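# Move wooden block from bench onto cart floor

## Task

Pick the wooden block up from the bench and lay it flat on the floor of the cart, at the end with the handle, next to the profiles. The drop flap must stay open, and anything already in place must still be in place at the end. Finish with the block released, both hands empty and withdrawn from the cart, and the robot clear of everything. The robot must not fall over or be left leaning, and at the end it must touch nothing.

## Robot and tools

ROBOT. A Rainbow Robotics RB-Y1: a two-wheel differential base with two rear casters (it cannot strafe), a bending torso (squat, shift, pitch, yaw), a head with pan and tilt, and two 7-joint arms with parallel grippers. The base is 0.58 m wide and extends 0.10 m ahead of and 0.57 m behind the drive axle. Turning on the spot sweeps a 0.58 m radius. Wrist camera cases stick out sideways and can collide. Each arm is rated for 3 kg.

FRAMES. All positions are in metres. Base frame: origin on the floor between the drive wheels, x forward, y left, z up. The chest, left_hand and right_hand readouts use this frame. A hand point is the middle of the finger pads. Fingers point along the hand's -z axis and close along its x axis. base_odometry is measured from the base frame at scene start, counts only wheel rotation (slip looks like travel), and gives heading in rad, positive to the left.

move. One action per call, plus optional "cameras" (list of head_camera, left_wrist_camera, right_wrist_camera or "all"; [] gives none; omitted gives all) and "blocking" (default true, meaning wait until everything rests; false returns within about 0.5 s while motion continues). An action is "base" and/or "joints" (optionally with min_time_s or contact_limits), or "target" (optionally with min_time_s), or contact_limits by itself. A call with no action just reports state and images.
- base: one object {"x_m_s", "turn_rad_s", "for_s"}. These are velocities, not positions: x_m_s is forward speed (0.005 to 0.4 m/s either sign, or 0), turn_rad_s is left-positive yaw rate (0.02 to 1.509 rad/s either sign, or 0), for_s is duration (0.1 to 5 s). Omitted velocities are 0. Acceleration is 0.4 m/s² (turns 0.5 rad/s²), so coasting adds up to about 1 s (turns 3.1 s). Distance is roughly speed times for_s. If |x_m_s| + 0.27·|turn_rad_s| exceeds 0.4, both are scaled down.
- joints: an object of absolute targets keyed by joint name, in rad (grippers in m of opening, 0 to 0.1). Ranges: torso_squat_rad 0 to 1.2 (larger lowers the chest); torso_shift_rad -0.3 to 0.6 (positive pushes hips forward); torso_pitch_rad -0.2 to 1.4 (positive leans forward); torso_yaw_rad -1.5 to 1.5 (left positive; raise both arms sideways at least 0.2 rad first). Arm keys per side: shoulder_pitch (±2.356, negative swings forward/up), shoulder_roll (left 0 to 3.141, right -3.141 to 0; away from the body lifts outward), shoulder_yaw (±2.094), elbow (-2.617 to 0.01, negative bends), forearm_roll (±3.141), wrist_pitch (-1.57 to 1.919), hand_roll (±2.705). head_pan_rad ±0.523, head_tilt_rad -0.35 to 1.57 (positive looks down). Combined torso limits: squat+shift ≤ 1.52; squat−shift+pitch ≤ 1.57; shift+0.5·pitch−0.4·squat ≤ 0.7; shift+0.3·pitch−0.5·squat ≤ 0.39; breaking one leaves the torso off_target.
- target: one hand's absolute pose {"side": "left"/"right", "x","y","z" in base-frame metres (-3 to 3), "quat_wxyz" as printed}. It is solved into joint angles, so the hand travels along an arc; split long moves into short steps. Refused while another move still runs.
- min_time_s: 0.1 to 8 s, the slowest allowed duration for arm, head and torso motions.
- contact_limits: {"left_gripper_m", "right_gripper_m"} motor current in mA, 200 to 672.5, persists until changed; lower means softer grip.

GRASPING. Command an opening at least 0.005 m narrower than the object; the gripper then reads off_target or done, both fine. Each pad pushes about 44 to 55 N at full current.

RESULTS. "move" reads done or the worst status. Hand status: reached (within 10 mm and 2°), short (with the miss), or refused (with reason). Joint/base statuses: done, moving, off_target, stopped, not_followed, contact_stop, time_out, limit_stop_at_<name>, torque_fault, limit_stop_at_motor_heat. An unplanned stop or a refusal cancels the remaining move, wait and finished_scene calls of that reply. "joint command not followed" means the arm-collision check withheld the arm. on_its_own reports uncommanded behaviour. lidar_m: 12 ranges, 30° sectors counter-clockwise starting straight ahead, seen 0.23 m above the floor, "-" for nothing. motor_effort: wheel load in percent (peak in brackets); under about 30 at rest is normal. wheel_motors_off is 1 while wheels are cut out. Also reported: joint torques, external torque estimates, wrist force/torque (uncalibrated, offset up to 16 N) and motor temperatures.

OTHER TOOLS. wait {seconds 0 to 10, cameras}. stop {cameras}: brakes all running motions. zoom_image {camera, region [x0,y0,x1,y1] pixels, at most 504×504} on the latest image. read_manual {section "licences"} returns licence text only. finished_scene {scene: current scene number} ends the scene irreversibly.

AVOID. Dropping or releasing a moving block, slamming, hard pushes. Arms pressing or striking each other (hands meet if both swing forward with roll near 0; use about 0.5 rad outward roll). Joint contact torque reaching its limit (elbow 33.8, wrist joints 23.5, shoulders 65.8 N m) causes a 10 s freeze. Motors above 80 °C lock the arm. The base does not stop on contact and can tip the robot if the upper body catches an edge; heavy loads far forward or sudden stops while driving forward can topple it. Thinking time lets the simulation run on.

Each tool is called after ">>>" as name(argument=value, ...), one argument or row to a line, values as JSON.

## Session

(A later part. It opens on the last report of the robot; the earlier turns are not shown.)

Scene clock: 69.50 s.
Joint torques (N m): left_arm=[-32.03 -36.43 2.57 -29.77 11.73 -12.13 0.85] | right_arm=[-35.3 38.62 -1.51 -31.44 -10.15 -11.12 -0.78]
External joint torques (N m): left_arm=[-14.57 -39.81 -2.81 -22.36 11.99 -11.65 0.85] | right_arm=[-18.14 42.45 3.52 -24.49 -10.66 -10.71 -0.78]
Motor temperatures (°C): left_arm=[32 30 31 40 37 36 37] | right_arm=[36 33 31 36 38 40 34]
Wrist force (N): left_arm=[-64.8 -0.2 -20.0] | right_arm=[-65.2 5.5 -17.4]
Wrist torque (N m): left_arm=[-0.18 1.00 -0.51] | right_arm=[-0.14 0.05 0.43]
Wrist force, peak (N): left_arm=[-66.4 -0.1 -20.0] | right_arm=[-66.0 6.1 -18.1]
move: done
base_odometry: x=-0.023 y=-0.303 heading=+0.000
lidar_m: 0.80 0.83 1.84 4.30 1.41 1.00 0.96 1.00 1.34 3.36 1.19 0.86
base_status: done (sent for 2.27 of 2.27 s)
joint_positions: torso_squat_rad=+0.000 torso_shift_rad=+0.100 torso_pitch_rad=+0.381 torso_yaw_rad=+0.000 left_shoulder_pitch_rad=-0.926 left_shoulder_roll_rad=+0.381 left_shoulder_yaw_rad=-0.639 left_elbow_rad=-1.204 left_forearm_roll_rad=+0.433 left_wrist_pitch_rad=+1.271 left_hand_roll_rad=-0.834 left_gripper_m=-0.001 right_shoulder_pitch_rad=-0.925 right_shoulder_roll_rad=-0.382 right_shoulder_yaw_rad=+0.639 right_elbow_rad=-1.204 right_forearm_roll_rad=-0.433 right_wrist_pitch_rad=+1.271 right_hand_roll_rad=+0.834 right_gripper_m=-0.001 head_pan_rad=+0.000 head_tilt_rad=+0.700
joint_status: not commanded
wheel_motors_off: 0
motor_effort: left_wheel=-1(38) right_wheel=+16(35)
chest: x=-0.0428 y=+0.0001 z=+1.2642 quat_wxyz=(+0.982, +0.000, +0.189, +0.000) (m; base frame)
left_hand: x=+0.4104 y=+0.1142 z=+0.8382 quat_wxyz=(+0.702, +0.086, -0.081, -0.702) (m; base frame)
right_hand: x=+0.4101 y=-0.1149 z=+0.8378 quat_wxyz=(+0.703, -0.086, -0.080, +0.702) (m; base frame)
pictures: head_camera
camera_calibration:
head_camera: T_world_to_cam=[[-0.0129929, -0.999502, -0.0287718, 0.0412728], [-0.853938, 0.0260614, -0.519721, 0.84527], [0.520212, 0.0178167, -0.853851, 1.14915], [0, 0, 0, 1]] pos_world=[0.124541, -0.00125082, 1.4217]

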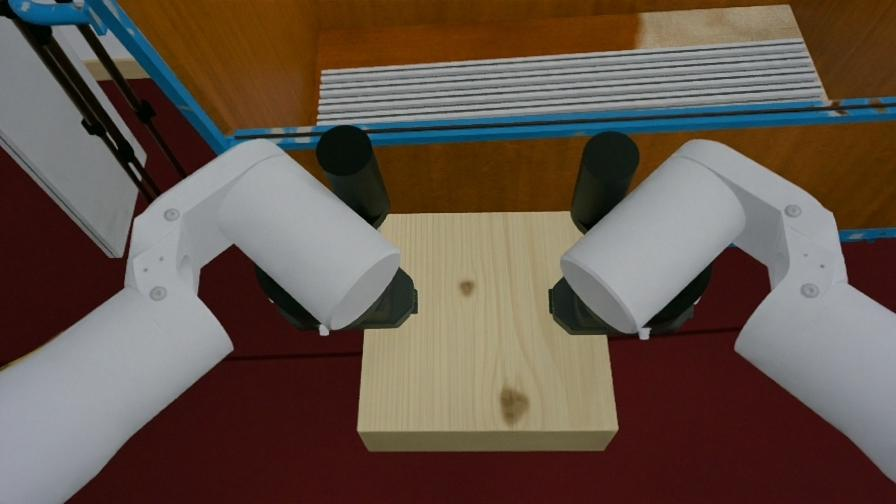

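>>> move(
  base={"turn_rad_s":0.05,"for_s":0.8},
  cameras=[],
)

>>> move(
  base={"x_m_s":0.25,"for_s":2.333},
  joints={"head_tilt_rad":0.5},
  cameras=[],
)

>>> move(
  joints={"torso_pitch_rad":0.45},
  cameras=["head_camera","left_wrist_camera","right_wrist_camera"],
)

Scene clock: 75.80 s.
Joint torques (N m): left_arm=[-31.89 -35.75 2.62 -29.66 11.87 -12.2 0.71] | right_arm=[-35.73 39.22 -1.99 -31.69 -10.2 -11.23 -0.69]
External joint torques (N m): left_arm=[-14.43 -39.14 -2.76 -22.25 12.12 -11.72 0.7] | right_arm=[-18.56 43.06 3.04 -24.74 -10.71 -10.82 -0.69]
Motor temperatures (°C): left_arm=[32 30 31 40 37 37 37] | right_arm=[36 33 31 37 39 41 34]
Wrist force (N): left_arm=[-65.4 -0.2 -20.1] | right_arm=[-64.6 6.1 -18.1]
Wrist torque (N m): left_arm=[-0.26 0.90 -0.53] | right_arm=[-0.14 0.09 0.43]
Wrist force, peak (N): left_arm=[-66.1 -0.6 -20.6] | right_arm=[-65.8 5.5 -17.8]
move: done
base_odometry: x=-0.024 y=-0.303 heading=+0.039
lidar_m: 0.81 0.84 1.86 3.72 1.36 1.00 0.96 1.02 1.40 3.89 1.14 0.85
base_status: done (sent for 0.8 of 0.8 s)
joint_positions: torso_squat_rad=+0.000 torso_shift_rad=+0.100 torso_pitch_rad=+0.381 torso_yaw_rad=+0.000 left_shoulder_pitch_rad=-0.926 left_shoulder_roll_rad=+0.381 left_shoulder_yaw_rad=-0.639 left_elbow_rad=-1.204 left_forearm_roll_rad=+0.433 left_wrist_pitch_rad=+1.271 left_hand_roll_rad=-0.834 left_gripper_m=-0.001 right_shoulder_pitch_rad=-0.925 right_shoulder_roll_rad=-0.382 right_shoulder_yaw_rad=+0.639 right_elbow_rad=-1.204 right_forearm_roll_rad=-0.433 right_wrist_pitch_rad=+1.271 right_hand_roll_rad=+0.834 right_gripper_m=-0.001 head_pan_rad=+0.000 head_tilt_rad=+0.700
joint_status: not commanded
wheel_motors_off: 0
motor_effort: left_wheel=-3(19) right_wheel=+19(34)
chest: x=-0.0428 y=+0.0001 z=+1.2642 quat_wxyz=(+0.982, +0.000, +0.189, +0.000) (m; base frame)
left_hand: x=+0.4103 y=+0.1142 z=+0.8382 quat_wxyz=(+0.702, +0.086, -0.081, -0.702) (m; base frame)
right_hand: x=+0.4101 y=-0.1149 z=+0.8377 quat_wxyz=(+0.703, -0.086, -0.080, +0.702) (m; base frame)
pictures: none
No camera images: "cameras" was empty.

Scene clock: 79.07 s.
Joint torques (N m): left_arm=[-31.83 -35.98 2.83 -29.75 11.91 -12.22 0.79] | right_arm=[-35.64 38.65 -1.63 -31.76 -10.08 -11.06 -0.54]
External joint torques (N m): left_arm=[-14.38 -39.36 -2.55 -22.34 12.16 -11.75 0.79] | right_arm=[-18.47 42.49 3.39 -24.81 -10.59 -10.65 -0.54]
Motor temperatures (°C): left_arm=[32 30 31 41 38 37 37] | right_arm=[36 34 31 38 39 41 34]
Wrist force (N): left_arm=[-65.0 -0.7 -19.6] | right_arm=[-64.8 5.7 -17.9]
Wrist torque (N m): left_arm=[-0.15 1.02 -0.50] | right_arm=[-0.13 0.06 0.41]
Wrist force, peak (N): left_arm=[-65.8 -1.2 -20.4] | right_arm=[-65.5 5.1 -17.7]
move: done
base_odometry: x=+0.559 y=-0.280 heading=+0.039
lidar_m: 0.22 0.23 0.33 1.61 2.18 1.60 1.54 1.63 2.23 0.87 0.33 0.24
base_status: done (sent for 2.33 of 2.33 s)
joint_positions: torso_squat_rad=+0.000 torso_shift_rad=+0.100 torso_pitch_rad=+0.381 torso_yaw_rad=+0.000 left_shoulder_pitch_rad=-0.926 left_shoulder_roll_rad=+0.381 left_shoulder_yaw_rad=-0.639 left_elbow_rad=-1.204 left_forearm_roll_rad=+0.433 left_wrist_pitch_rad=+1.271 left_hand_roll_rad=-0.834 left_gripper_m=-0.001 right_shoulder_pitch_rad=-0.925 right_shoulder_roll_rad=-0.382 right_shoulder_yaw_rad=+0.639 right_elbow_rad=-1.204 right_forearm_roll_rad=-0.433 right_wrist_pitch_rad=+1.271 right_hand_roll_rad=+0.834 right_gripper_m=-0.001 head_pan_rad=+0.000 head_tilt_rad=+0.500
joint_status: all done
wheel_motors_off: 0
motor_effort: left_wheel=+3(33) right_wheel=-3(45)
chest: x=-0.0428 y=+0.0001 z=+1.2642 quat_wxyz=(+0.982, +0.000, +0.189, +0.000) (m; base frame)
left_hand: x=+0.4104 y=+0.1142 z=+0.8382 quat_wxyz=(+0.702, +0.086, -0.081, -0.702) (m; base frame)
right_hand: x=+0.4101 y=-0.1149 z=+0.8377 quat_wxyz=(+0.703, -0.086, -0.080, +0.702) (m; base frame)
pictures: none
No camera images: "cameras" was empty.

Scene clock: 80.03 s.
Joint torques (N m): left_arm=[-30.99 -36.78 2.25 -29.76 11.92 -11.95 0.76] | right_arm=[-34.28 39.58 -1.73 -31.85 -10.33 -11.03 -0.77]
External joint torques (N m): left_arm=[-14.75 -39.74 -2.7 -22.33 12.09 -11.57 0.76] | right_arm=[-18.34 43.01 2.9 -24.9 -10.75 -10.72 -0.77]
Motor temperatures (°C): left_arm=[32 30 31 41 38 37 37] | right_arm=[36 34 31 38 39 41 34]
Wrist force (N): left_arm=[-65.4 1.0 -19.7] | right_arm=[-64.6 4.7 -18.3]
Wrist torque (N m): left_arm=[-0.16 0.94 -0.48] | right_arm=[-0.17 0.11 0.40]
Wrist force, peak (N): left_arm=[-65.8 0.1 -20.6] | right_arm=[-65.8 5.2 -17.0]
move: done
base_odometry: x=+0.559 y=-0.280 heading=+0.039
lidar_m: 0.21 0.24 0.33 1.63 2.18 1.61 1.54 1.61 2.23 0.88 0.31 0.23
base_status: not commanded
joint_positions: torso_squat_rad=+0.000 torso_shift_rad=+0.100 torso_pitch_rad=+0.451 torso_yaw_rad=+0.000 left_shoulder_pitch_rad=-0.926 left_shoulder_roll_rad=+0.381 left_shoulder_yaw_rad=-0.639 left_elbow_rad=-1.204 left_forearm_roll_rad=+0.433 left_wrist_pitch_rad=+1.271 left_hand_roll_rad=-0.834 left_gripper_m=-0.001 right_shoulder_pitch_rad=-0.925 right_shoulder_roll_rad=-0.382 right_shoulder_yaw_rad=+0.639 right_elbow_rad=-1.204 right_forearm_roll_rad=-0.433 right_wrist_pitch_rad=+1.271 right_hand_roll_rad=+0.834 right_gripper_m=-0.001 head_pan_rad=+0.000 head_tilt_rad=+0.500
joint_status: all done
wheel_motors_off: 0
motor_effort: left_wheel=+2(4) right_wheel=-3(6)
chest: x=-0.0230 y=+0.0001 z=+1.2555 quat_wxyz=(+0.975, +0.000, +0.224, +0.000) (m; base frame)
left_hand: x=+0.3992 y=+0.1142 z=+0.7988 quat_wxyz=(+0.705, +0.061, -0.056, -0.705) (m; base frame)
right_hand: x=+0.3990 y=-0.1149 z=+0.7984 quat_wxyz=(+0.705, -0.061, -0.055, +0.704) (m; base frame)
pictures: head_camera, left_wrist_camera, right_wrist_camera
camera_calibration:
head_camera: T_world_to_cam=[[-0.00915131, -0.999502, -0.0302122, 0.0429663], [-0.779394, 0.0260581, -0.625992, 1.00973], [0.626468, 0.0178185, -0.779244, 1.00368], [0, 0, 0, 1]] pos_world=[0.158596, -0.00125083, 1.41549]
left_wrist_camera: T_world_to_cam=[[0.0284924, -0.999525, -0.0117191, 0.111599], [-0.951549, -0.0307121, 0.30596, 0.168062], [-0.306174, 0.00243381, -0.951972, 0.954828], [0, 0, 0, 1]] pos_world=[0.449083, 0.114384, 0.858857]
right_wrist_camera: T_world_to_cam=[[0.0315404, -0.999423, -0.0126277, -0.1186], [-0.932917, -0.033971, 0.358486, 0.109155], [-0.358708, 0.000473854, -0.93345, 0.960536], [0, 0, 0, 1]] pos_world=[0.450125, -0.115279, 0.855984]

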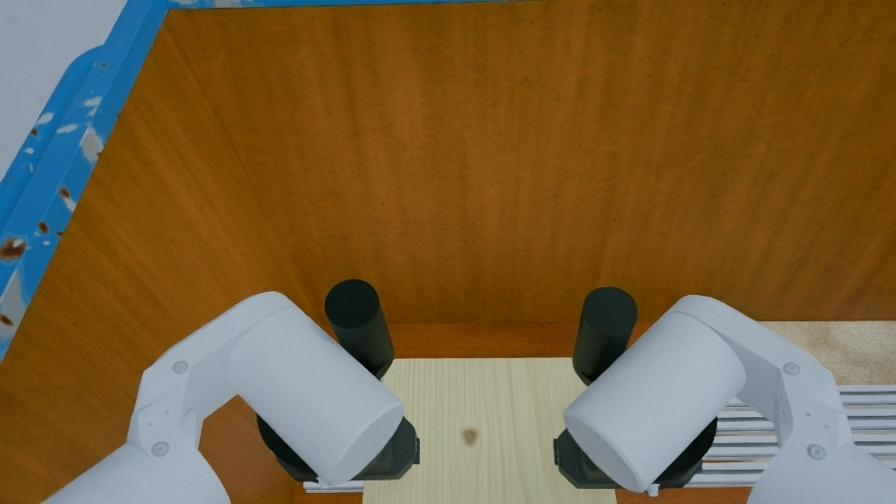

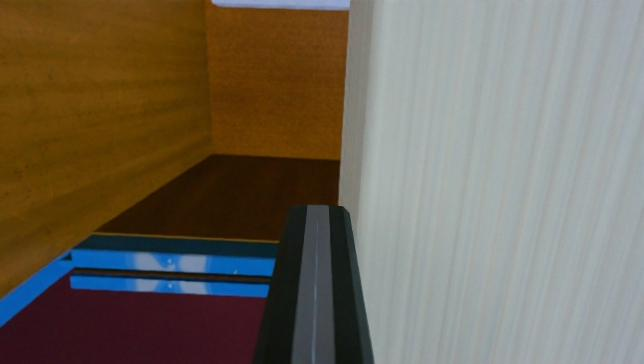

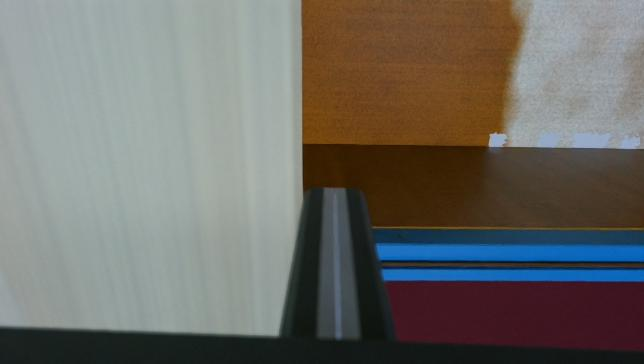

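>>> move(
  base={"x_m_s":0.05,"for_s":0.7},
  cameras=[],
)

>>> move(
  joints={"torso_pitch_rad":0.64,"torso_shift_rad":0.125,"torso_squat_rad":0.1,"left_shoulder_pitch_rad":-0.901,"left_shoulder_roll_rad":0.368,"left_shoulder_yaw_rad":-0.679,"left_elbow_rad":-1.193,"left_forearm_roll_rad":0.275,"left_wrist_pitch_rad":1.079,"left_hand_roll_rad":-0.747,"right_shoulder_pitch_rad":-0.901,"right_shoulder_roll_rad":-0.368,"right_shoulder_yaw_rad":0.679,"right_elbow_rad":-1.193,"right_forearm_roll_rad":-0.275,"right_wrist_pitch_rad":1.079,"right_hand_roll_rad":0.747,"head_tilt_rad":0.5},
  min_time_s=2.5,
  cameras=["head_camera","left_wrist_camera","right_wrist_camera"],
)

>>> move(
  joints={"torso_pitch_rad":0.83,"torso_shift_rad":0.15,"torso_squat_rad":0.2,"left_shoulder_pitch_rad":-0.947,"left_shoulder_roll_rad":0.344,"left_shoulder_yaw_rad":-0.692,"left_elbow_rad":-1.073,"left_forearm_roll_rad":0.121,"left_wrist_pitch_rad":0.886,"left_hand_roll_rad":-0.659,"right_shoulder_pitch_rad":-0.947,"right_shoulder_roll_rad":-0.344,"right_shoulder_yaw_rad":0.692,"right_elbow_rad":-1.073,"right_forearm_roll_rad":-0.121,"right_wrist_pitch_rad":0.886,"right_hand_roll_rad":0.659,"head_tilt_rad":0.5},
  min_time_s=2.5,
  cameras=["head_camera","left_wrist_camera","right_wrist_camera"],
)

Scene clock: 87.00 s.
Joint torques (N m): left_arm=[-30.72 -36.55 2.42 -29.77 12.08 -11.99 0.89] | right_arm=[-33.97 39.47 -1.84 -31.68 -10.31 -10.86 -0.74]
External joint torques (N m): left_arm=[-14.48 -39.51 -2.52 -22.35 12.25 -11.61 0.89] | right_arm=[-18.03 42.91 2.8 -24.73 -10.74 -10.55 -0.73]
Motor temperatures (°C): left_arm=[33 30 31 41 38 37 37] | right_arm=[37 34 31 39 40 41 34]
Wrist force (N): left_arm=[-65.3 1.4 -19.9] | right_arm=[-65.0 3.6 -18.2]
Wrist torque (N m): left_arm=[-0.19 0.92 -0.46] | right_arm=[-0.11 0.10 0.41]
Wrist force, peak (N): left_arm=[-66.3 1.1 -19.6] | right_arm=[-65.7 4.3 -17.8]
move: done
base_odometry: x=+0.594 y=-0.279 heading=+0.039
lidar_m: 0.19 0.20 0.29 1.60 2.23 1.64 1.58 1.67 2.27 0.74 0.28 0.20
base_status: done (sent for 0.7 of 0.7 s)
joint_positions: torso_squat_rad=+0.000 torso_shift_rad=+0.100 torso_pitch_rad=+0.451 torso_yaw_rad=+0.000 left_shoulder_pitch_rad=-0.926 left_shoulder_roll_rad=+0.381 left_shoulder_yaw_rad=-0.639 left_elbow_rad=-1.204 left_forearm_roll_rad=+0.433 left_wrist_pitch_rad=+1.271 left_hand_roll_rad=-0.834 left_gripper_m=-0.001 right_shoulder_pitch_rad=-0.925 right_shoulder_roll_rad=-0.382 right_shoulder_yaw_rad=+0.639 right_elbow_rad=-1.204 right_forearm_roll_rad=-0.433 right_wrist_pitch_rad=+1.271 right_hand_roll_rad=+0.834 right_gripper_m=-0.001 head_pan_rad=+0.000 head_tilt_rad=+0.500
joint_status: not commanded
wheel_motors_off: 0
motor_effort: left_wheel=+3(26) right_wheel=-2(18)
chest: x=-0.0231 y=+0.0001 z=+1.2555 quat_wxyz=(+0.975, +0.000, +0.224, +0.000) (m; base frame)
left_hand: x=+0.3993 y=+0.1142 z=+0.7988 quat_wxyz=(+0.705, +0.061, -0.056, -0.705) (m; base frame)
right_hand: x=+0.3990 y=-0.1149 z=+0.7984 quat_wxyz=(+0.705, -0.061, -0.055, +0.704) (m; base frame)
pictures: none
No camera images: "cameras" was empty.

Scene clock: 89.80 s.
Joint torques (N m): left_arm=[-26.39 -37.79 -2.29 -29.75 9.14 -12.81 0.8] | right_arm=[-26.83 41.36 3.54 -31.46 -8.14 -11.23 -0.27]
External joint torques (N m): left_arm=[-14.28 -39.33 -5.84 -22.42 9.32 -12.45 0.8] | right_arm=[-14.98 43.43 6.92 -24.62 -8.56 -10.93 -0.26]
Motor temperatures (°C): left_arm=[33 30 31 42 38 37 37] | right_arm=[37 34 31 39 39 42 34]
Wrist force (N): left_arm=[-60.7 -1.1 -20.5] | right_arm=[-61.0 2.9 -19.0]
Wrist torque (N m): left_arm=[-0.15 0.91 -0.45] | right_arm=[-0.04 0.15 -0.13]
Wrist force, peak (N): left_arm=[-67.7 -0.1 -19.5] | right_arm=[-67.1 3.9 -18.5]
move: done
base_odometry: x=+0.594 y=-0.279 heading=+0.039
lidar_m: 0.19 0.20 0.27 1.60 2.23 1.62 1.57 1.67 2.29 0.76 0.29 0.19
base_status: not commanded
joint_positions: torso_squat_rad=+0.100 torso_shift_rad=+0.125 torso_pitch_rad=+0.641 torso_yaw_rad=+0.000 left_shoulder_pitch_rad=-0.897 left_shoulder_roll_rad=+0.378 left_shoulder_yaw_rad=-0.677 left_elbow_rad=-1.187 left_forearm_roll_rad=+0.273 left_wrist_pitch_rad=+1.082 left_hand_roll_rad=-0.747 left_gripper_m=-0.001 right_shoulder_pitch_rad=-0.897 right_shoulder_roll_rad=-0.379 right_shoulder_yaw_rad=+0.677 right_elbow_rad=-1.187 right_forearm_roll_rad=-0.273 right_wrist_pitch_rad=+1.082 right_hand_roll_rad=+0.747 right_gripper_m=-0.001 head_pan_rad=+0.000 head_tilt_rad=+0.500
joint_status: all done
wheel_motors_off: 0
motor_effort: left_wheel=+3(4) right_wheel=-3(4)
chest: x=+0.0440 y=+0.0001 z=+1.2196 quat_wxyz=(+0.949, +0.000, +0.315, +0.000) (m; base frame)
left_hand: x=+0.3996 y=+0.1137 z=+0.6792 quat_wxyz=(+0.704, +0.061, -0.057, -0.705) (m; base frame)
right_hand: x=+0.3998 y=-0.1145 z=+0.6791 quat_wxyz=(+0.705, -0.062, -0.057, +0.705) (m; base frame)
pictures: head_camera, left_wrist_camera, right_wrist_camera
camera_calibration:
head_camera: T_world_to_cam=[[-0.0146911, -0.999501, -0.0279476, 0.039981], [-0.883468, 0.0260651, -0.467767, 0.851172], [0.468262, 0.0178188, -0.88341, 1.06775], [0, 0, 0, 1]] pos_world=[0.252584, -0.00125081, 1.34253]
left_wrist_camera: T_world_to_cam=[[0.0279415, -0.999564, -0.00958383, 0.108463], [-0.952107, -0.0295329, 0.304337, 0.206216], [-0.304487, 0.000621205, -0.952516, 0.841007], [0, 0, 0, 1]] pos_world=[0.449385, 0.113983, 0.739354]
right_wrist_camera: T_world_to_cam=[[0.0323665, -0.999372, -0.0144363, -0.118852], [-0.933843, -0.0353858, 0.35593, 0.154665], [-0.356217, 0.00196107, -0.934401, 0.849365], [0, 0, 0, 1]] pos_world=[0.450838, -0.11497, 0.736882]

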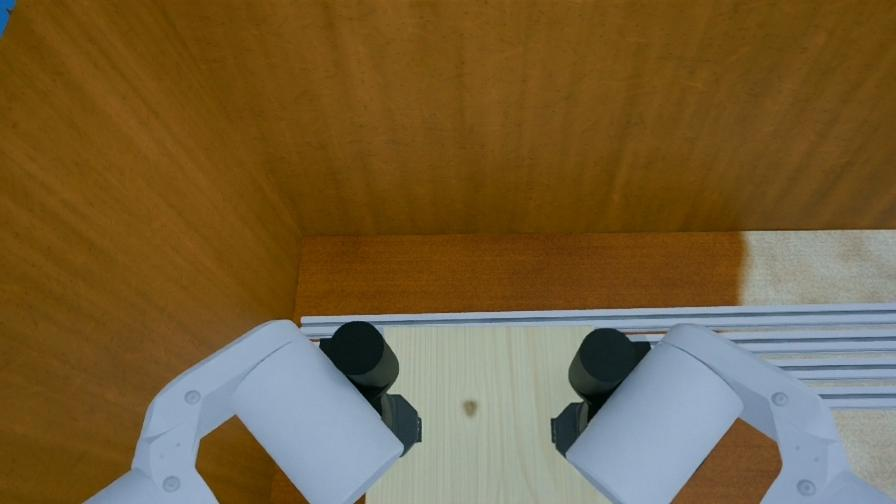

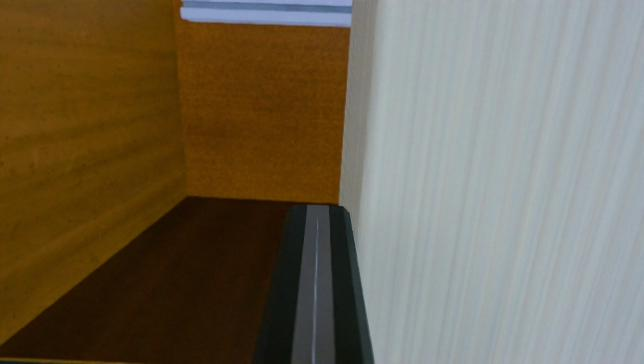

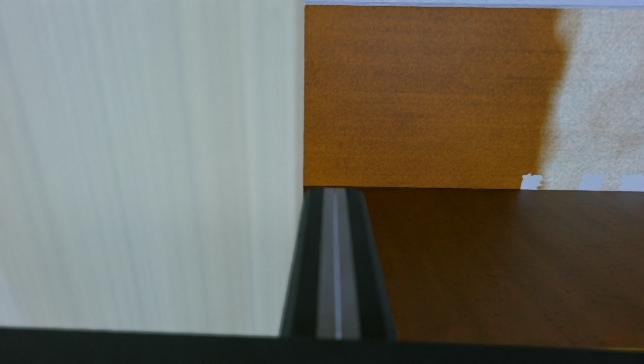

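Scene clock: 92.60 s.
Joint torques (N m): left_arm=[-25.42 -37.05 -4.9 -29.33 6.53 -12.97 0.98] | right_arm=[-24.83 41.8 6.71 -30.43 -5.87 -11.23 0.09]
External joint torques (N m): left_arm=[-16.67 -37.33 -7.01 -22.65 6.69 -12.64 0.98] | right_arm=[-16.3 42.62 8.75 -24.21 -6.25 -10.96 0.09]
Motor temperatures (°C): left_arm=[33 30 31 42 38 38 37] | right_arm=[37 34 31 39 39 42 34]
Wrist force (N): left_arm=[-57.4 -2.6 -18.8] | right_arm=[-58.2 1.6 -17.8]
Wrist torque (N m): left_arm=[-0.06 0.82 -0.46] | right_arm=[-0.01 0.23 -0.50]
Wrist force, peak (N): left_arm=[-68.7 0.5 -20.0] | right_arm=[-68.0 2.9 -18.6]
move: done
base_odometry: x=+0.594 y=-0.279 heading=+0.039
lidar_m: 0.19 0.20 0.28 1.60 2.25 1.64 1.57 1.65 2.28 0.76 0.27 0.19
base_status: not commanded
joint_positions: torso_squat_rad=+0.200 torso_shift_rad=+0.150 torso_pitch_rad=+0.831 torso_yaw_rad=+0.000 left_shoulder_pitch_rad=-0.943 left_shoulder_roll_rad=+0.353 left_shoulder_yaw_rad=-0.690 left_elbow_rad=-1.067 left_forearm_roll_rad=+0.119 left_wrist_pitch_rad=+0.889 left_hand_roll_rad=-0.659 left_gripper_m=-0.001 right_shoulder_pitch_rad=-0.943 right_shoulder_roll_rad=-0.355 right_shoulder_yaw_rad=+0.690 right_elbow_rad=-1.067 right_forearm_roll_rad=-0.119 right_wrist_pitch_rad=+0.889 right_hand_roll_rad=+0.659 right_gripper_m=-0.001 head_pan_rad=+0.000 head_tilt_rad=+0.500
joint_status: all done
wheel_motors_off: 0
motor_effort: left_wheel=+3(4) right_wheel=-1(4)
chest: x=+0.1032 y=+0.0001 z=+1.1675 quat_wxyz=(+0.915, +0.000, +0.404, +0.000) (m; base frame)
left_hand: x=+0.3989 y=+0.1135 z=+0.5594 quat_wxyz=(+0.705, +0.060, -0.057, -0.705) (m; base frame)
right_hand: x=+0.3992 y=-0.1143 z=+0.5594 quat_wxyz=(+0.705, -0.061, -0.057, +0.705) (m; base frame)
pictures: head_camera, left_wrist_camera, right_wrist_camera
camera_calibration:
head_camera: T_world_to_cam=[[-0.0197018, -0.999502, -0.0246661, 0.0360791], [-0.955926, 0.0260601, -0.29245, 0.681865], [0.292947, 0.0178172, -0.955963, 1.09683], [0, 0, 0, 1]] pos_world=[0.331209, -0.00125082, 1.24883]
left_wrist_camera: T_world_to_cam=[[0.0279614, -0.999575, -0.00825353, 0.106301], [-0.951788, -0.0291461, 0.305369, 0.241176], [-0.30548, -0.00068294, -0.952198, 0.72708], [0, 0, 0, 1]] pos_world=[0.448684, 0.113782, 0.619554]
right_wrist_camera: T_world_to_cam=[[0.0322763, -0.999354, -0.0158177, -0.119561], [-0.933576, -0.0357959, 0.356588, 0.196174], [-0.356924, 0.00325766, -0.934128, 0.737502], [0, 0, 0, 1]] pos_world=[0.450235, -0.114864, 0.617076]

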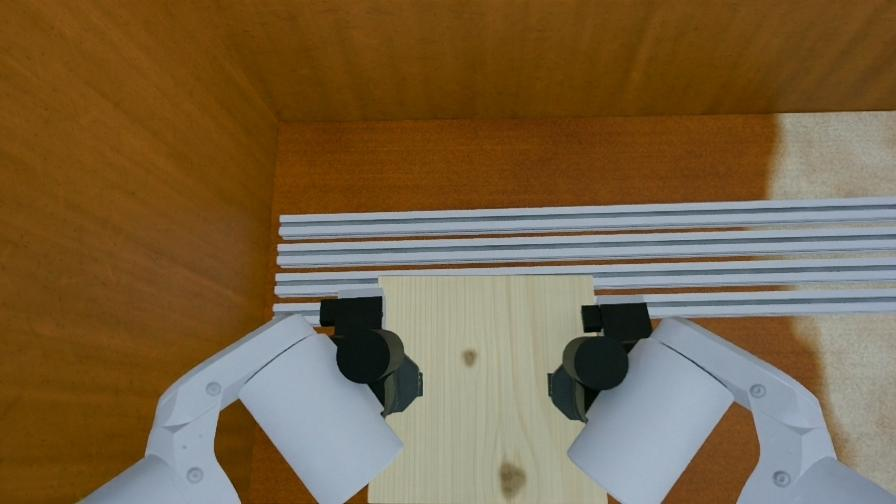

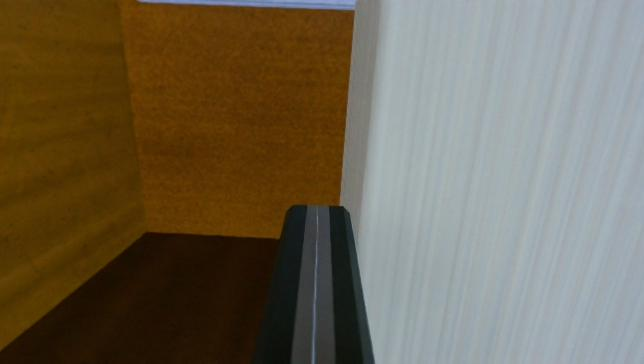

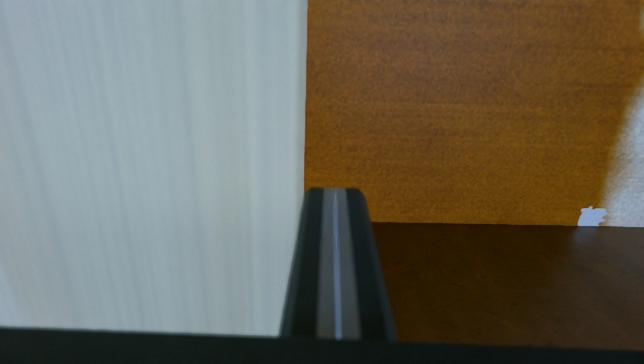

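>>> move(
  joints={"torso_pitch_rad":1.01,"torso_shift_rad":0.175,"torso_squat_rad":0.3,"left_shoulder_pitch_rad":-1.046,"left_shoulder_roll_rad":0.314,"left_shoulder_yaw_rad":-0.684,"left_elbow_rad":-0.911,"left_forearm_roll_rad":-0.024,"left_wrist_pitch_rad":0.716,"left_hand_roll_rad":-0.561,"right_shoulder_pitch_rad":-1.046,"right_shoulder_roll_rad":-0.314,"right_shoulder_yaw_rad":0.684,"right_elbow_rad":-0.911,"right_forearm_roll_rad":0.024,"right_wrist_pitch_rad":0.716,"right_hand_roll_rad":0.561},
  min_time_s=2.5,
  cameras=["head_camera","left_wrist_camera"],
)

>>> move(
  joints={"torso_pitch_rad":1.124,"torso_shift_rad":0.19,"torso_squat_rad":0.36,"left_shoulder_pitch_rad":-1.126,"left_shoulder_roll_rad":0.306,"left_shoulder_yaw_rad":-0.665,"left_elbow_rad":-0.828,"left_forearm_roll_rad":-0.115,"left_wrist_pitch_rad":0.641,"left_hand_roll_rad":-0.496,"right_shoulder_pitch_rad":-1.126,"right_shoulder_roll_rad":-0.306,"right_shoulder_yaw_rad":0.665,"right_elbow_rad":-0.828,"right_forearm_roll_rad":0.115,"right_wrist_pitch_rad":0.641,"right_hand_roll_rad":0.496,"head_tilt_rad":0.5},
  min_time_s=2,
  cameras=["head_camera","left_wrist_camera","right_wrist_camera"],
)

Scene clock: 100.67 s.
Joint torques (N m): left_arm=[-22.95 -39.41 -4.86 -29.37 4.91 -13.81 0.84] | right_arm=[-22.83 44.6 4.72 -29.9 -4.04 -12.21 0.3]
External joint torques (N m): left_arm=[-16.59 -38.57 -5.88 -23.66 5.06 -13.5 0.84] | right_arm=[-16.63 44.26 5.73 -24.57 -4.37 -11.97 0.3]
Motor temperatures (°C): left_arm=[33 31 31 42 37 38 37] | right_arm=[36 35 31 40 39 42 34]
Wrist force (N): left_arm=[-58.8 -3.0 -19.2] | right_arm=[-58.6 2.3 -18.4]
Wrist torque (N m): left_arm=[-0.04 0.75 -0.48] | right_arm=[-0.03 0.27 -0.59]
Wrist force, peak (N): left_arm=[-72.9 -2.7 -19.4] | right_arm=[-72.8 1.8 -19.1]
move: done
base_odometry: x=+0.594 y=-0.279 heading=+0.039
lidar_m: 0.18 0.20 0.28 1.60 2.23 1.63 1.58 1.67 2.29 0.76 0.28 0.20
base_status: not commanded
joint_positions: torso_squat_rad=+0.300 torso_shift_rad=+0.175 torso_pitch_rad=+1.011 torso_yaw_rad=+0.000 left_shoulder_pitch_rad=-1.042 left_shoulder_roll_rad=+0.323 left_shoulder_yaw_rad=-0.682 left_elbow_rad=-0.905 left_forearm_roll_rad=-0.025 left_wrist_pitch_rad=+0.719 left_hand_roll_rad=-0.561 left_gripper_m=-0.001 right_shoulder_pitch_rad=-1.042 right_shoulder_roll_rad=-0.325 right_shoulder_yaw_rad=+0.682 right_elbow_rad=-0.905 right_forearm_roll_rad=+0.025 right_wrist_pitch_rad=+0.719 right_hand_roll_rad=+0.561 right_gripper_m=-0.001 head_pan_rad=+0.000 head_tilt_rad=+0.500
joint_status: all done
wheel_motors_off: 0
motor_effort: left_wheel=+3(4) right_wheel=-1(5)
chest: x=+0.1508 y=+0.0001 z=+1.1034 quat_wxyz=(+0.875, +0.000, +0.484, +0.000) (m; base frame)
left_hand: x=+0.3984 y=+0.1130 z=+0.4452 quat_wxyz=(+0.704, +0.060, -0.058, -0.705) (m; base frame)
right_hand: x=+0.3987 y=-0.1139 z=+0.4451 quat_wxyz=(+0.704, -0.060, -0.057, +0.705) (m; base frame)
pictures: head_camera, left_wrist_camera
camera_calibration:
head_camera: T_world_to_cam=[[-0.0237991, -0.999502, -0.020742, 0.0317217], [-0.992833, 0.0260608, -0.116634, 0.520142], [0.117116, 0.0178175, -0.992958, 1.0889], [0, 0, 0, 1]] pos_world=[0.389641, -0.00125082, 1.14255]
left_wrist_camera: T_world_to_cam=[[0.0261854, -0.999631, -0.00725616, 0.105172], [-0.951685, -0.0271497, 0.305874, 0.275032], [-0.305958, -0.00110386, -0.952044, 0.61837], [0, 0, 0, 1]] pos_world=[0.448185, 0.113283, 0.505353]

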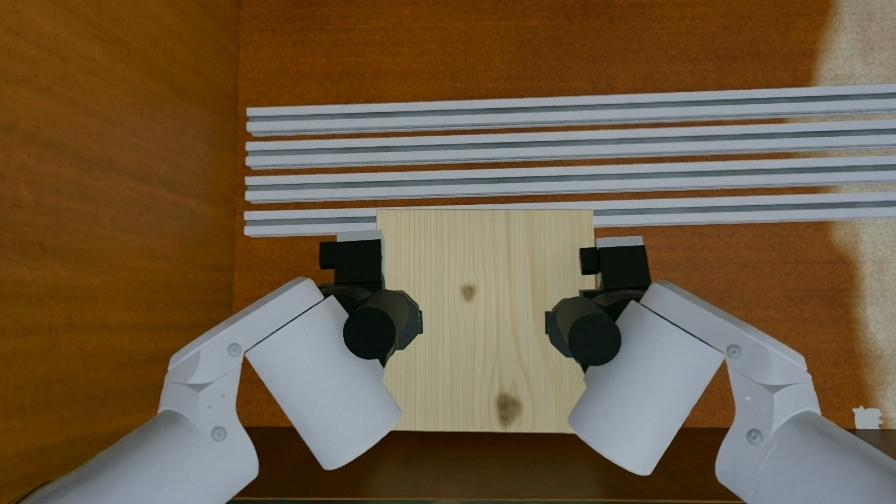

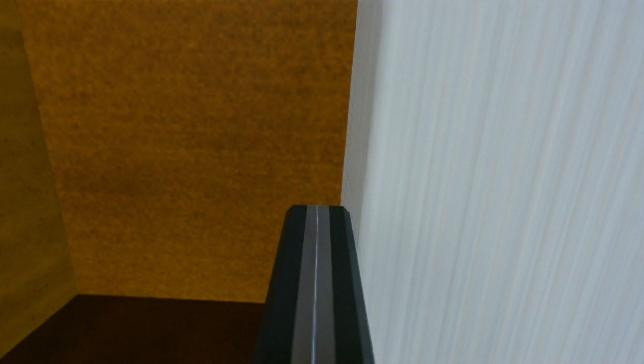

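Scene clock: 102.97 s.
Joint torques (N m): left_arm=[-22.11 -38.12 -4.95 -27.39 3.73 -13.54 0.88] | right_arm=[-20.88 43.71 5.15 -28.02 -2.84 -11.86 0.2]
External joint torques (N m): left_arm=[-16.8 -36.72 -5.53 -22.21 3.87 -13.26 0.88] | right_arm=[-15.69 42.8 5.74 -23.18 -3.15 -11.63 0.2]
Motor temperatures (°C): left_arm=[33 31 31 43 37 38 37] | right_arm=[36 35 31 40 38 42 34]
Wrist force (N): left_arm=[-55.5 -1.9 -18.0] | right_arm=[-55.2 2.2 -17.9]
Wrist torque (N m): left_arm=[-0.20 0.71 -0.47] | right_arm=[0.03 0.25 -0.58]
Wrist force, peak (N): left_arm=[-62.0 -2.6 -19.0] | right_arm=[-61.5 2.4 -17.7]
move: done
base_odometry: x=+0.594 y=-0.279 heading=+0.039
lidar_m: 0.19 0.20 0.28 1.61 2.24 1.63 1.57 1.65 2.29 0.76 0.28 0.19
base_status: not commanded
joint_positions: torso_squat_rad=+0.360 torso_shift_rad=+0.190 torso_pitch_rad=+1.125 torso_yaw_rad=+0.000 left_shoulder_pitch_rad=-1.122 left_shoulder_roll_rad=+0.315 left_shoulder_yaw_rad=-0.663 left_elbow_rad=-0.822 left_forearm_roll_rad=-0.116 left_wrist_pitch_rad=+0.644 left_hand_roll_rad=-0.496 left_gripper_m=-0.001 right_shoulder_pitch_rad=-1.122 right_shoulder_roll_rad=-0.317 right_shoulder_yaw_rad=+0.663 right_elbow_rad=-0.822 right_forearm_roll_rad=+0.116 right_wrist_pitch_rad=+0.644 right_hand_roll_rad=+0.496 right_gripper_m=-0.001 head_pan_rad=+0.000 head_tilt_rad=+0.500
joint_status: all done
wheel_motors_off: 0
motor_effort: left_wheel=+2(4) right_wheel=+0(4)
chest: x=+0.1750 y=+0.0001 z=+1.0573 quat_wxyz=(+0.846, +0.000, +0.533, +0.000) (m; base frame)
left_hand: x=+0.4013 y=+0.1133 z=+0.3770 quat_wxyz=(+0.705, +0.061, -0.058, -0.705) (m; base frame)
right_hand: x=+0.4017 y=-0.1142 z=+0.3769 quat_wxyz=(+0.705, -0.062, -0.058, +0.705) (m; base frame)
pictures: head_camera, left_wrist_camera, right_wrist_camera
camera_calibration:
head_camera: T_world_to_cam=[[-0.026001, -0.999502, -0.0179033, 0.0287278], [-0.999656, 0.0260587, -0.00299401, 0.419897], [0.00345905, 0.0178193, -0.999835, 1.06751], [0, 0, 0, 1]] pos_world=[0.416807, -0.00125083, 1.06911]
left_wrist_camera: T_world_to_cam=[[0.028268, -0.999563, -0.00859581, 0.104642], [-0.95252, -0.0295436, 0.30304, 0.300427], [-0.303161, -0.000378643, -0.952939, 0.553438], [0, 0, 0, 1]] pos_world=[0.450986, 0.113682, 0.437251]
right_wrist_camera: T_world_to_cam=[[0.032361, -0.999359, -0.0153251, -0.122577], [-0.934485, -0.0356921, 0.354209, 0.264893], [-0.354529, 0.0028585, -0.935041, 0.567343], [0, 0, 0, 1]] pos_world=[0.452645, -0.114666, 0.434782]

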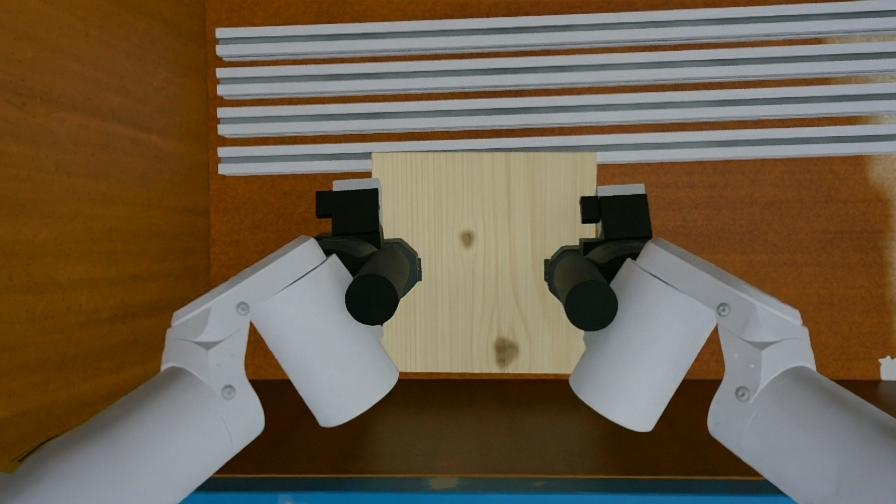

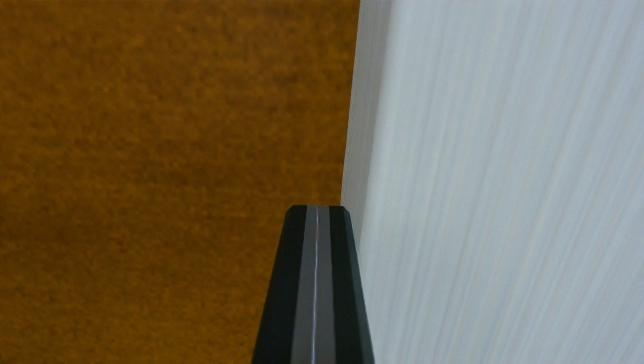

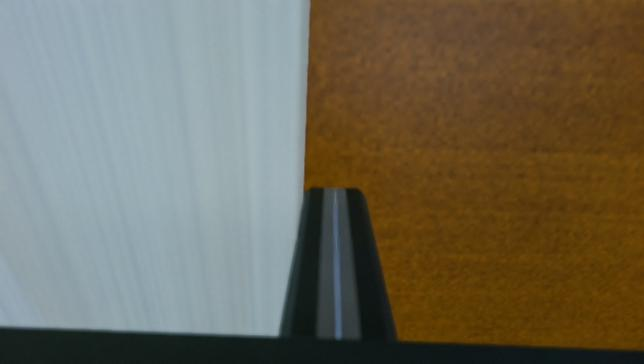

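>>> move(
  base={"x_m_s":-0.03,"for_s":0.467},
  cameras=["head_camera"],
)

Scene clock: 106.53 s.
Joint torques (N m): left_arm=[-21.36 -38.44 -5.73 -27.94 4 -13.56 0.74] | right_arm=[-20.26 43.2 5.53 -28.31 -2.99 -11.95 0.2]
External joint torques (N m): left_arm=[-16.05 -37.04 -6.31 -22.75 4.14 -13.28 0.74] | right_arm=[-15.07 42.29 6.12 -23.47 -3.3 -11.73 0.2]
Motor temperatures (°C): left_arm=[33 31 31 43 37 39 37] | right_arm=[36 35 31 40 38 43 34]
Wrist force (N): left_arm=[-54.8 -2.7 -19.9] | right_arm=[-55.0 2.5 -19.0]
Wrist torque (N m): left_arm=[-0.12 0.79 -0.46] | right_arm=[0.08 0.31 -0.59]
Wrist force, peak (N): left_arm=[-56.4 -1.9 -19.4] | right_arm=[-55.7 2.3 -18.4]
move: done
base_odometry: x=+0.580 y=-0.279 heading=+0.039
lidar_m: 0.20 0.21 0.30 1.60 2.23 1.62 1.56 1.64 2.26 0.82 0.30 0.21
base_status: done (sent for 0.47 of 0.47 s)
joint_positions: torso_squat_rad=+0.360 torso_shift_rad=+0.190 torso_pitch_rad=+1.125 torso_yaw_rad=+0.000 left_shoulder_pitch_rad=-1.122 left_shoulder_roll_rad=+0.315 left_shoulder_yaw_rad=-0.663 left_elbow_rad=-0.822 left_forearm_roll_rad=-0.116 left_wrist_pitch_rad=+0.644 left_hand_roll_rad=-0.496 left_gripper_m=-0.001 right_shoulder_pitch_rad=-1.122 right_shoulder_roll_rad=-0.316 right_shoulder_yaw_rad=+0.663 right_elbow_rad=-0.822 right_forearm_roll_rad=+0.116 right_wrist_pitch_rad=+0.644 right_hand_roll_rad=+0.496 right_gripper_m=-0.001 head_pan_rad=+0.000 head_tilt_rad=+0.500
joint_status: not commanded
wheel_motors_off: 0
motor_effort: left_wheel=-1(22) right_wheel=+1(19)
chest: x=+0.1751 y=+0.0001 z=+1.0573 quat_wxyz=(+0.846, +0.000, +0.533, +0.000) (m; base frame)
left_hand: x=+0.4014 y=+0.1133 z=+0.3769 quat_wxyz=(+0.705, +0.061, -0.058, -0.705) (m; base frame)
right_hand: x=+0.4018 y=-0.1142 z=+0.3769 quat_wxyz=(+0.705, -0.062, -0.058, +0.704) (m; base frame)
pictures: head_camera
camera_calibration:
head_camera: T_world_to_cam=[[-0.0260028, -0.999502, -0.0179007, 0.0287239], [-0.999656, 0.0260586, -0.00289399, 0.41979], [0.00335901, 0.0178193, -0.999836, 1.06746], [0, 0, 0, 1]] pos_world=[0.416807, -0.00125083, 1.06901]

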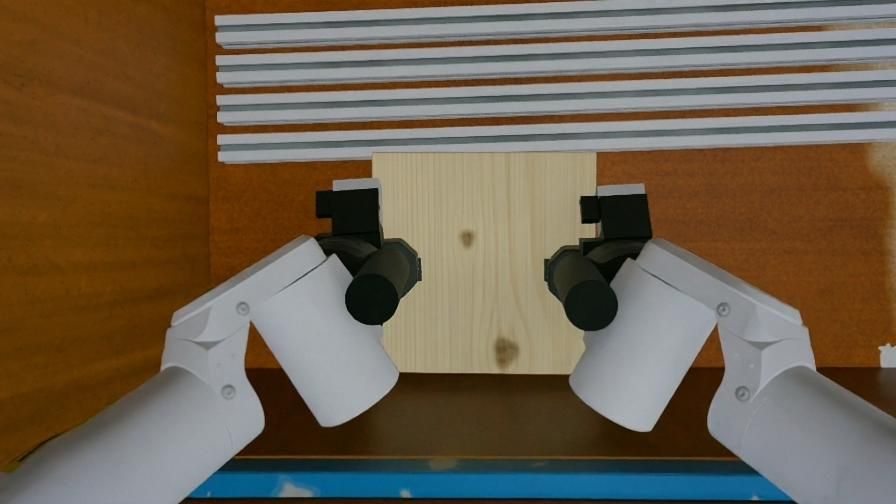

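>>> move(
  base={"x_m_s":-0.02,"for_s":0.1},
  joints={"torso_pitch_rad":1.145,"torso_shift_rad":0.193,"torso_squat_rad":0.37,"left_shoulder_pitch_rad":-1.14,"left_shoulder_roll_rad":0.3045,"left_shoulder_yaw_rad":-0.662,"left_elbow_rad":-0.814,"left_forearm_roll_rad":-0.13,"left_wrist_pitch_rad":0.6285,"left_hand_roll_rad":-0.485,"right_shoulder_pitch_rad":-1.14,"right_shoulder_roll_rad":-0.3045,"right_shoulder_yaw_rad":0.662,"right_elbow_rad":-0.814,"right_forearm_roll_rad":0.13,"right_wrist_pitch_rad":0.6285,"right_hand_roll_rad":0.485},
  min_time_s=1,
  cameras=["head_camera"],
)

>>> move(
  joints={"torso_pitch_rad":1.162,"torso_shift_rad":0.195,"torso_squat_rad":0.38,"left_shoulder_pitch_rad":-1.153,"left_shoulder_roll_rad":0.303,"left_shoulder_yaw_rad":-0.659,"left_elbow_rad":-0.8,"left_forearm_roll_rad":-0.146,"left_wrist_pitch_rad":0.616,"left_hand_roll_rad":-0.474,"right_shoulder_pitch_rad":-1.153,"right_shoulder_roll_rad":-0.303,"right_shoulder_yaw_rad":0.659,"right_elbow_rad":-0.8,"right_forearm_roll_rad":0.146,"right_wrist_pitch_rad":0.616,"right_hand_roll_rad":0.474},
  min_time_s=1.5,
  cameras=["head_camera","left_wrist_camera","right_wrist_camera"],
)

Scene clock: 111.07 s.
Joint torques (N m): left_arm=[-21.5 -39.24 -5.77 -27.78 3.7 -13.85 0.88] | right_arm=[-21.1 44.26 5.45 -28.13 -2.67 -12.23 0.06]
External joint torques (N m): left_arm=[-16.41 -37.72 -6.27 -22.7 3.84 -13.57 0.87] | right_arm=[-16.12 43.23 5.97 -23.38 -2.98 -12.01 0.06]
Motor temperatures (°C): left_arm=[33 31 31 43 37 39 37] | right_arm=[36 36 31 40 38 43 34]
Wrist force (N): left_arm=[-56.1 -2.3 -19.1] | right_arm=[-56.3 2.2 -18.1]
Wrist torque (N m): left_arm=[-0.12 0.68 -0.46] | right_arm=[0.03 0.24 -0.60]
Wrist force, peak (N): left_arm=[-55.9 -3.1 -21.0] | right_arm=[-56.6 1.9 -18.1]
move: done
base_odometry: x=+0.578 y=-0.279 heading=+0.039
lidar_m: 0.20 0.21 0.30 1.61 2.21 1.63 1.56 1.65 2.27 0.80 0.30 0.22
base_status: done (sent for 0.1 of 0.1 s)
joint_positions: torso_squat_rad=+0.370 torso_shift_rad=+0.193 torso_pitch_rad=+1.146 torso_yaw_rad=+0.000 left_shoulder_pitch_rad=-1.136 left_shoulder_roll_rad=+0.314 left_shoulder_yaw_rad=-0.660 left_elbow_rad=-0.808 left_forearm_roll_rad=-0.131 left_wrist_pitch_rad=+0.632 left_hand_roll_rad=-0.485 left_gripper_m=-0.001 right_shoulder_pitch_rad=-1.136 right_shoulder_roll_rad=-0.315 right_shoulder_yaw_rad=+0.660 right_elbow_rad=-0.808 right_forearm_roll_rad=+0.131 right_wrist_pitch_rad=+0.632 right_hand_roll_rad=+0.485 right_gripper_m=-0.001 head_pan_rad=+0.000 head_tilt_rad=+0.500
joint_status: all done
wheel_motors_off: 0
motor_effort: left_wheel=-1(16) right_wheel=+1(15)
chest: x=+0.1792 y=+0.0001 z=+1.0486 quat_wxyz=(+0.840, +0.000, +0.542, +0.000) (m; base frame)
left_hand: x=+0.4005 y=+0.1132 z=+0.3643 quat_wxyz=(+0.705, +0.060, -0.058, -0.705) (m; base frame)
right_hand: x=+0.4008 y=-0.1141 z=+0.3642 quat_wxyz=(+0.705, -0.061, -0.057, +0.705) (m; base frame)
pictures: head_camera
camera_calibration:
head_camera: T_world_to_cam=[[-0.0263734, -0.999502, -0.0173533, 0.0281696], [-0.9995, 0.0260623, 0.0179147, 0.402077], [-0.0174535, 0.0178171, -0.999689, 1.06232], [0, 0, 0, 1]] pos_world=[0.42116, -0.00125081, 1.05527]

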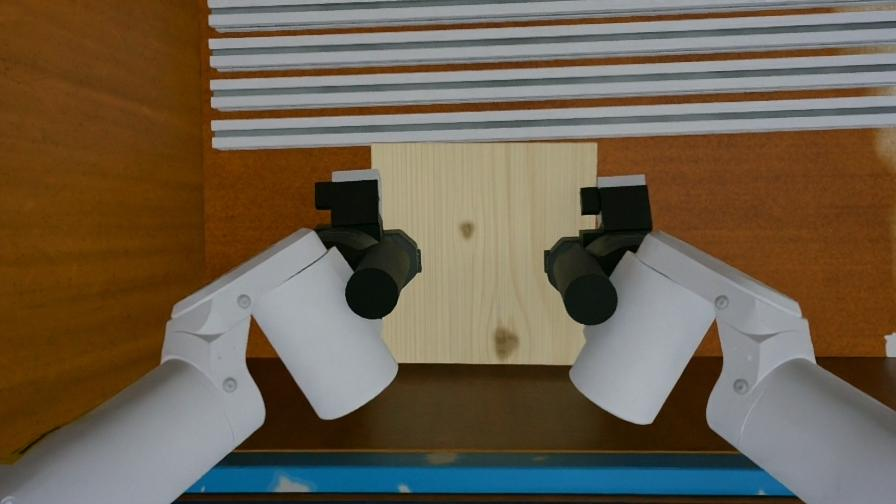

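Scene clock: 112.87 s.
Joint torques (N m): left_arm=[-22.05 -38.91 -5.54 -25.88 3.49 -14.83 0.86] | right_arm=[-22.44 44.88 5.78 -28.93 -2.48 -12.7 0.25]
External joint torques (N m): left_arm=[-17.08 -37.31 -5.98 -20.87 3.63 -14.55 0.86] | right_arm=[-17.59 43.76 6.25 -24.26 -2.79 -12.49 0.25]
Motor temperatures (°C): left_arm=[33 31 31 43 36 39 37] | right_arm=[36 36 31 40 37 43 34]
Wrist force (N): left_arm=[-59.7 -3.6 9.7] | right_arm=[-57.1 3.8 -19.1]
Wrist torque (N m): left_arm=[-0.46 0.59 -0.56] | right_arm=[0.07 0.27 -0.60]
Wrist force, peak (N): left_arm=[-61.1 -3.3 9.0] | right_arm=[-57.2 4.2 -19.0]
move: done
base_odometry: x=+0.578 y=-0.279 heading=+0.039
lidar_m: 0.20 0.22 0.31 1.60 2.22 1.62 1.55 1.65 2.26 0.81 0.30 0.22
base_status: not commanded
joint_positions: torso_squat_rad=+0.380 torso_shift_rad=+0.195 torso_pitch_rad=+1.162 torso_yaw_rad=+0.000 left_shoulder_pitch_rad=-1.149 left_shoulder_roll_rad=+0.312 left_shoulder_yaw_rad=-0.657 left_elbow_rad=-0.795 left_forearm_roll_rad=-0.147 left_wrist_pitch_rad=+0.620 left_hand_roll_rad=-0.474 left_gripper_m=-0.001 right_shoulder_pitch_rad=-1.149 right_shoulder_roll_rad=-0.314 right_shoulder_yaw_rad=+0.657 right_elbow_rad=-0.794 right_forearm_roll_rad=+0.147 right_wrist_pitch_rad=+0.619 right_hand_roll_rad=+0.474 right_gripper_m=-0.001 head_pan_rad=+0.000 head_tilt_rad=+0.500
joint_status: all done
wheel_motors_off: 0
motor_effort: left_wheel=+0(1) right_wheel=+2(3)
chest: x=+0.1818 y=+0.0001 z=+1.0413 quat_wxyz=(+0.836, +0.000, +0.549, +0.000) (m; base frame)
left_hand: x=+0.4006 y=+0.1130 z=+0.3541 quat_wxyz=(+0.704, +0.061, -0.059, -0.705) (m; base frame)
right_hand: x=+0.4007 y=-0.1142 z=+0.3538 quat_wxyz=(+0.704, -0.062, -0.058, +0.705) (m; base frame)
pictures: head_camera, left_wrist_camera, right_wrist_camera
camera_calibration:
head_camera: T_world_to_cam=[[-0.0266568, -0.9995, -0.0170242, 0.0278221], [-0.999077, 0.0260642, 0.0341309, 0.387807], [-0.0336701, 0.0179183, -0.999272, 1.05765], [0, 0, 0, 1]] pos_world=[0.423802, -0.00125106, 1.04412]
left_wrist_camera: T_world_to_cam=[[0.0271592, -0.999601, -0.00780614, 0.104242], [-0.952582, -0.0282477, 0.302969, 0.3066], [-0.303069, -0.000792416, -0.952968, 0.53142], [0, 0, 0, 1]] pos_world=[0.450287, 0.113282, 0.41435]
right_wrist_camera: T_world_to_cam=[[0.0335497, -0.999316, -0.0155656, -0.123329], [-0.9343, -0.0368899, 0.354573, 0.271773], [-0.354905, 0.00264707, -0.934899, 0.545475], [0, 0, 0, 1]] pos_world=[0.451647, -0.114663, 0.411681]

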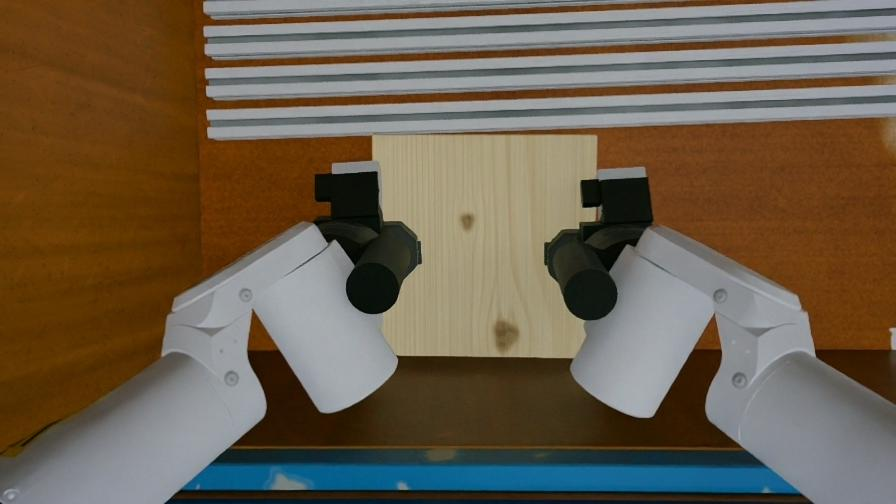

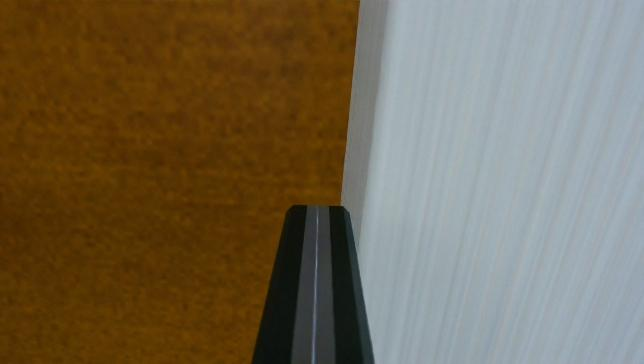

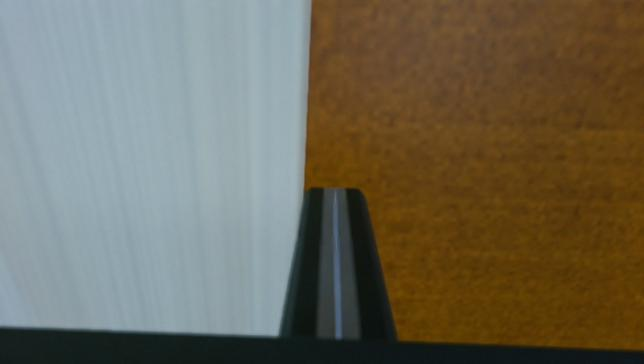

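>>> move(
  joints={"torso_pitch_rad":1.171,"torso_shift_rad":0.196,"torso_squat_rad":0.385,"left_shoulder_pitch_rad":-1.16,"left_shoulder_roll_rad":0.302,"left_shoulder_yaw_rad":-0.6575,"left_elbow_rad":-0.793,"left_forearm_roll_rad":-0.1535,"left_wrist_pitch_rad":0.61,"left_hand_roll_rad":-0.4685,"right_shoulder_pitch_rad":-1.16,"right_shoulder_roll_rad":-0.302,"right_shoulder_yaw_rad":0.6575,"right_elbow_rad":-0.793,"right_forearm_roll_rad":0.1535,"right_wrist_pitch_rad":0.61,"right_hand_roll_rad":0.4685},
  min_time_s=1,
  cameras=["head_camera"],
)

>>> zoom_image(
  camera="head_camera",
  region=[340, 90, 640, 390],
)

Scene clock: 118.87 s.
Joint torques (N m): left_arm=[-19.85 -40.42 -6.55 -24.3 3.96 -15.26 0.93] | right_arm=[-23.45 46.71 5.74 -26.88 -2.82 -14.59 0.34]
External joint torques (N m): left_arm=[-14.87 -38.78 -6.98 -19.32 4.1 -14.98 0.93] | right_arm=[-18.62 45.56 6.19 -22.24 -3.13 -14.37 0.34]
Motor temperatures (°C): left_arm=[32 31 31 43 36 40 37] | right_arm=[36 36 31 40 37 43 34]
Wrist force (N): left_arm=[-63.9 0.6 25.2] | right_arm=[-67.6 6.4 27.0]
Wrist torque (N m): left_arm=[-0.54 0.26 -0.59] | right_arm=[-0.38 -0.21 -0.67]
Wrist force, peak (N): left_arm=[-65.1 0.5 25.3] | right_arm=[-68.4 5.9 27.3]
move: done
base_odometry: x=+0.578 y=-0.279 heading=+0.039
lidar_m: 0.20 0.21 0.29 1.61 2.21 1.62 1.56 1.64 2.26 0.80 0.30 0.22
base_status: not commanded
joint_positions: torso_squat_rad=+0.385 torso_shift_rad=+0.195 torso_pitch_rad=+1.169 torso_yaw_rad=+0.000 left_shoulder_pitch_rad=-1.156 left_shoulder_roll_rad=+0.312 left_shoulder_yaw_rad=-0.656 left_elbow_rad=-0.788 left_forearm_roll_rad=-0.155 left_wrist_pitch_rad=+0.614 left_hand_roll_rad=-0.469 left_gripper_m=-0.001 right_shoulder_pitch_rad=-1.155 right_shoulder_roll_rad=-0.313 right_shoulder_yaw_rad=+0.656 right_elbow_rad=-0.787 right_forearm_roll_rad=+0.154 right_wrist_pitch_rad=+0.614 right_hand_roll_rad=+0.468 right_gripper_m=-0.001 head_pan_rad=+0.000 head_tilt_rad=+0.500
joint_status: all done
wheel_motors_off: 0
motor_effort: left_wheel=+2(2) right_wheel=+3(4)
chest: x=+0.1825 y=+0.0001 z=+1.0380 quat_wxyz=(+0.834, +0.000, +0.552, +0.000) (m; base frame)
left_hand: x=+0.4016 y=+0.1126 z=+0.3498 quat_wxyz=(+0.704, +0.062, -0.060, -0.705) (m; base frame)
right_hand: x=+0.4011 y=-0.1142 z=+0.3494 quat_wxyz=(+0.704, -0.062, -0.059, +0.705) (m; base frame)
pictures: head_camera
camera_calibration:
head_camera: T_world_to_cam=[[-0.0267667, -0.999502, -0.0167412, 0.0275075], [-0.998818, 0.026061, 0.0410369, 0.381412], [-0.0405801, 0.0178198, -0.999017, 1.05527], [0, 0, 0, 1]] pos_world=[0.424521, -0.00125082, 1.03904]

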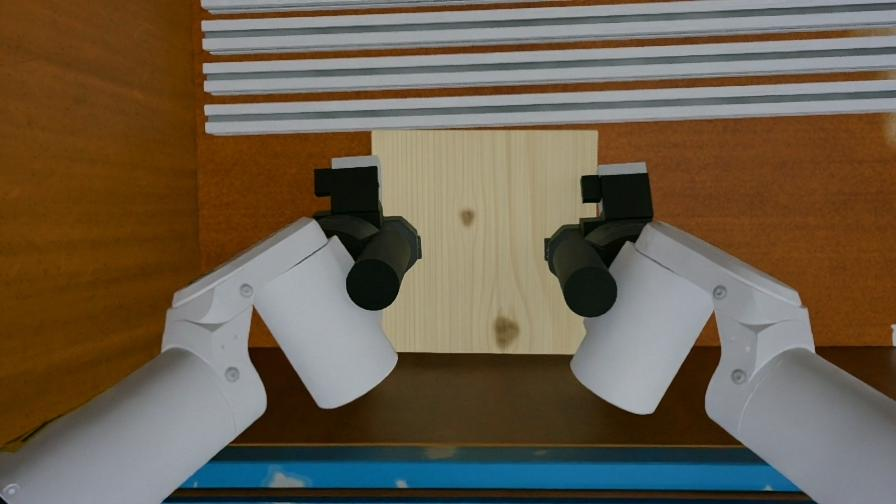

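Scaled by 1.680 from the camera's 896x504 image, which has a finer 1280x720 frame.

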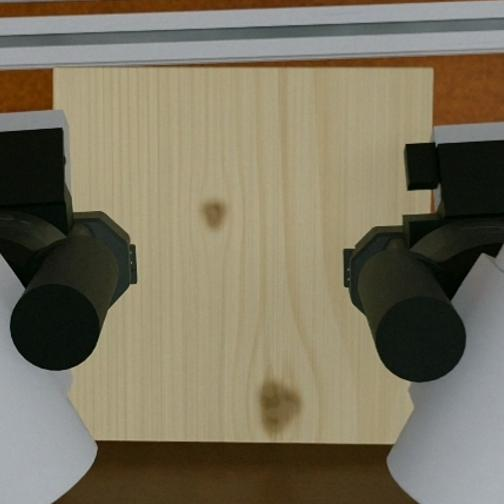

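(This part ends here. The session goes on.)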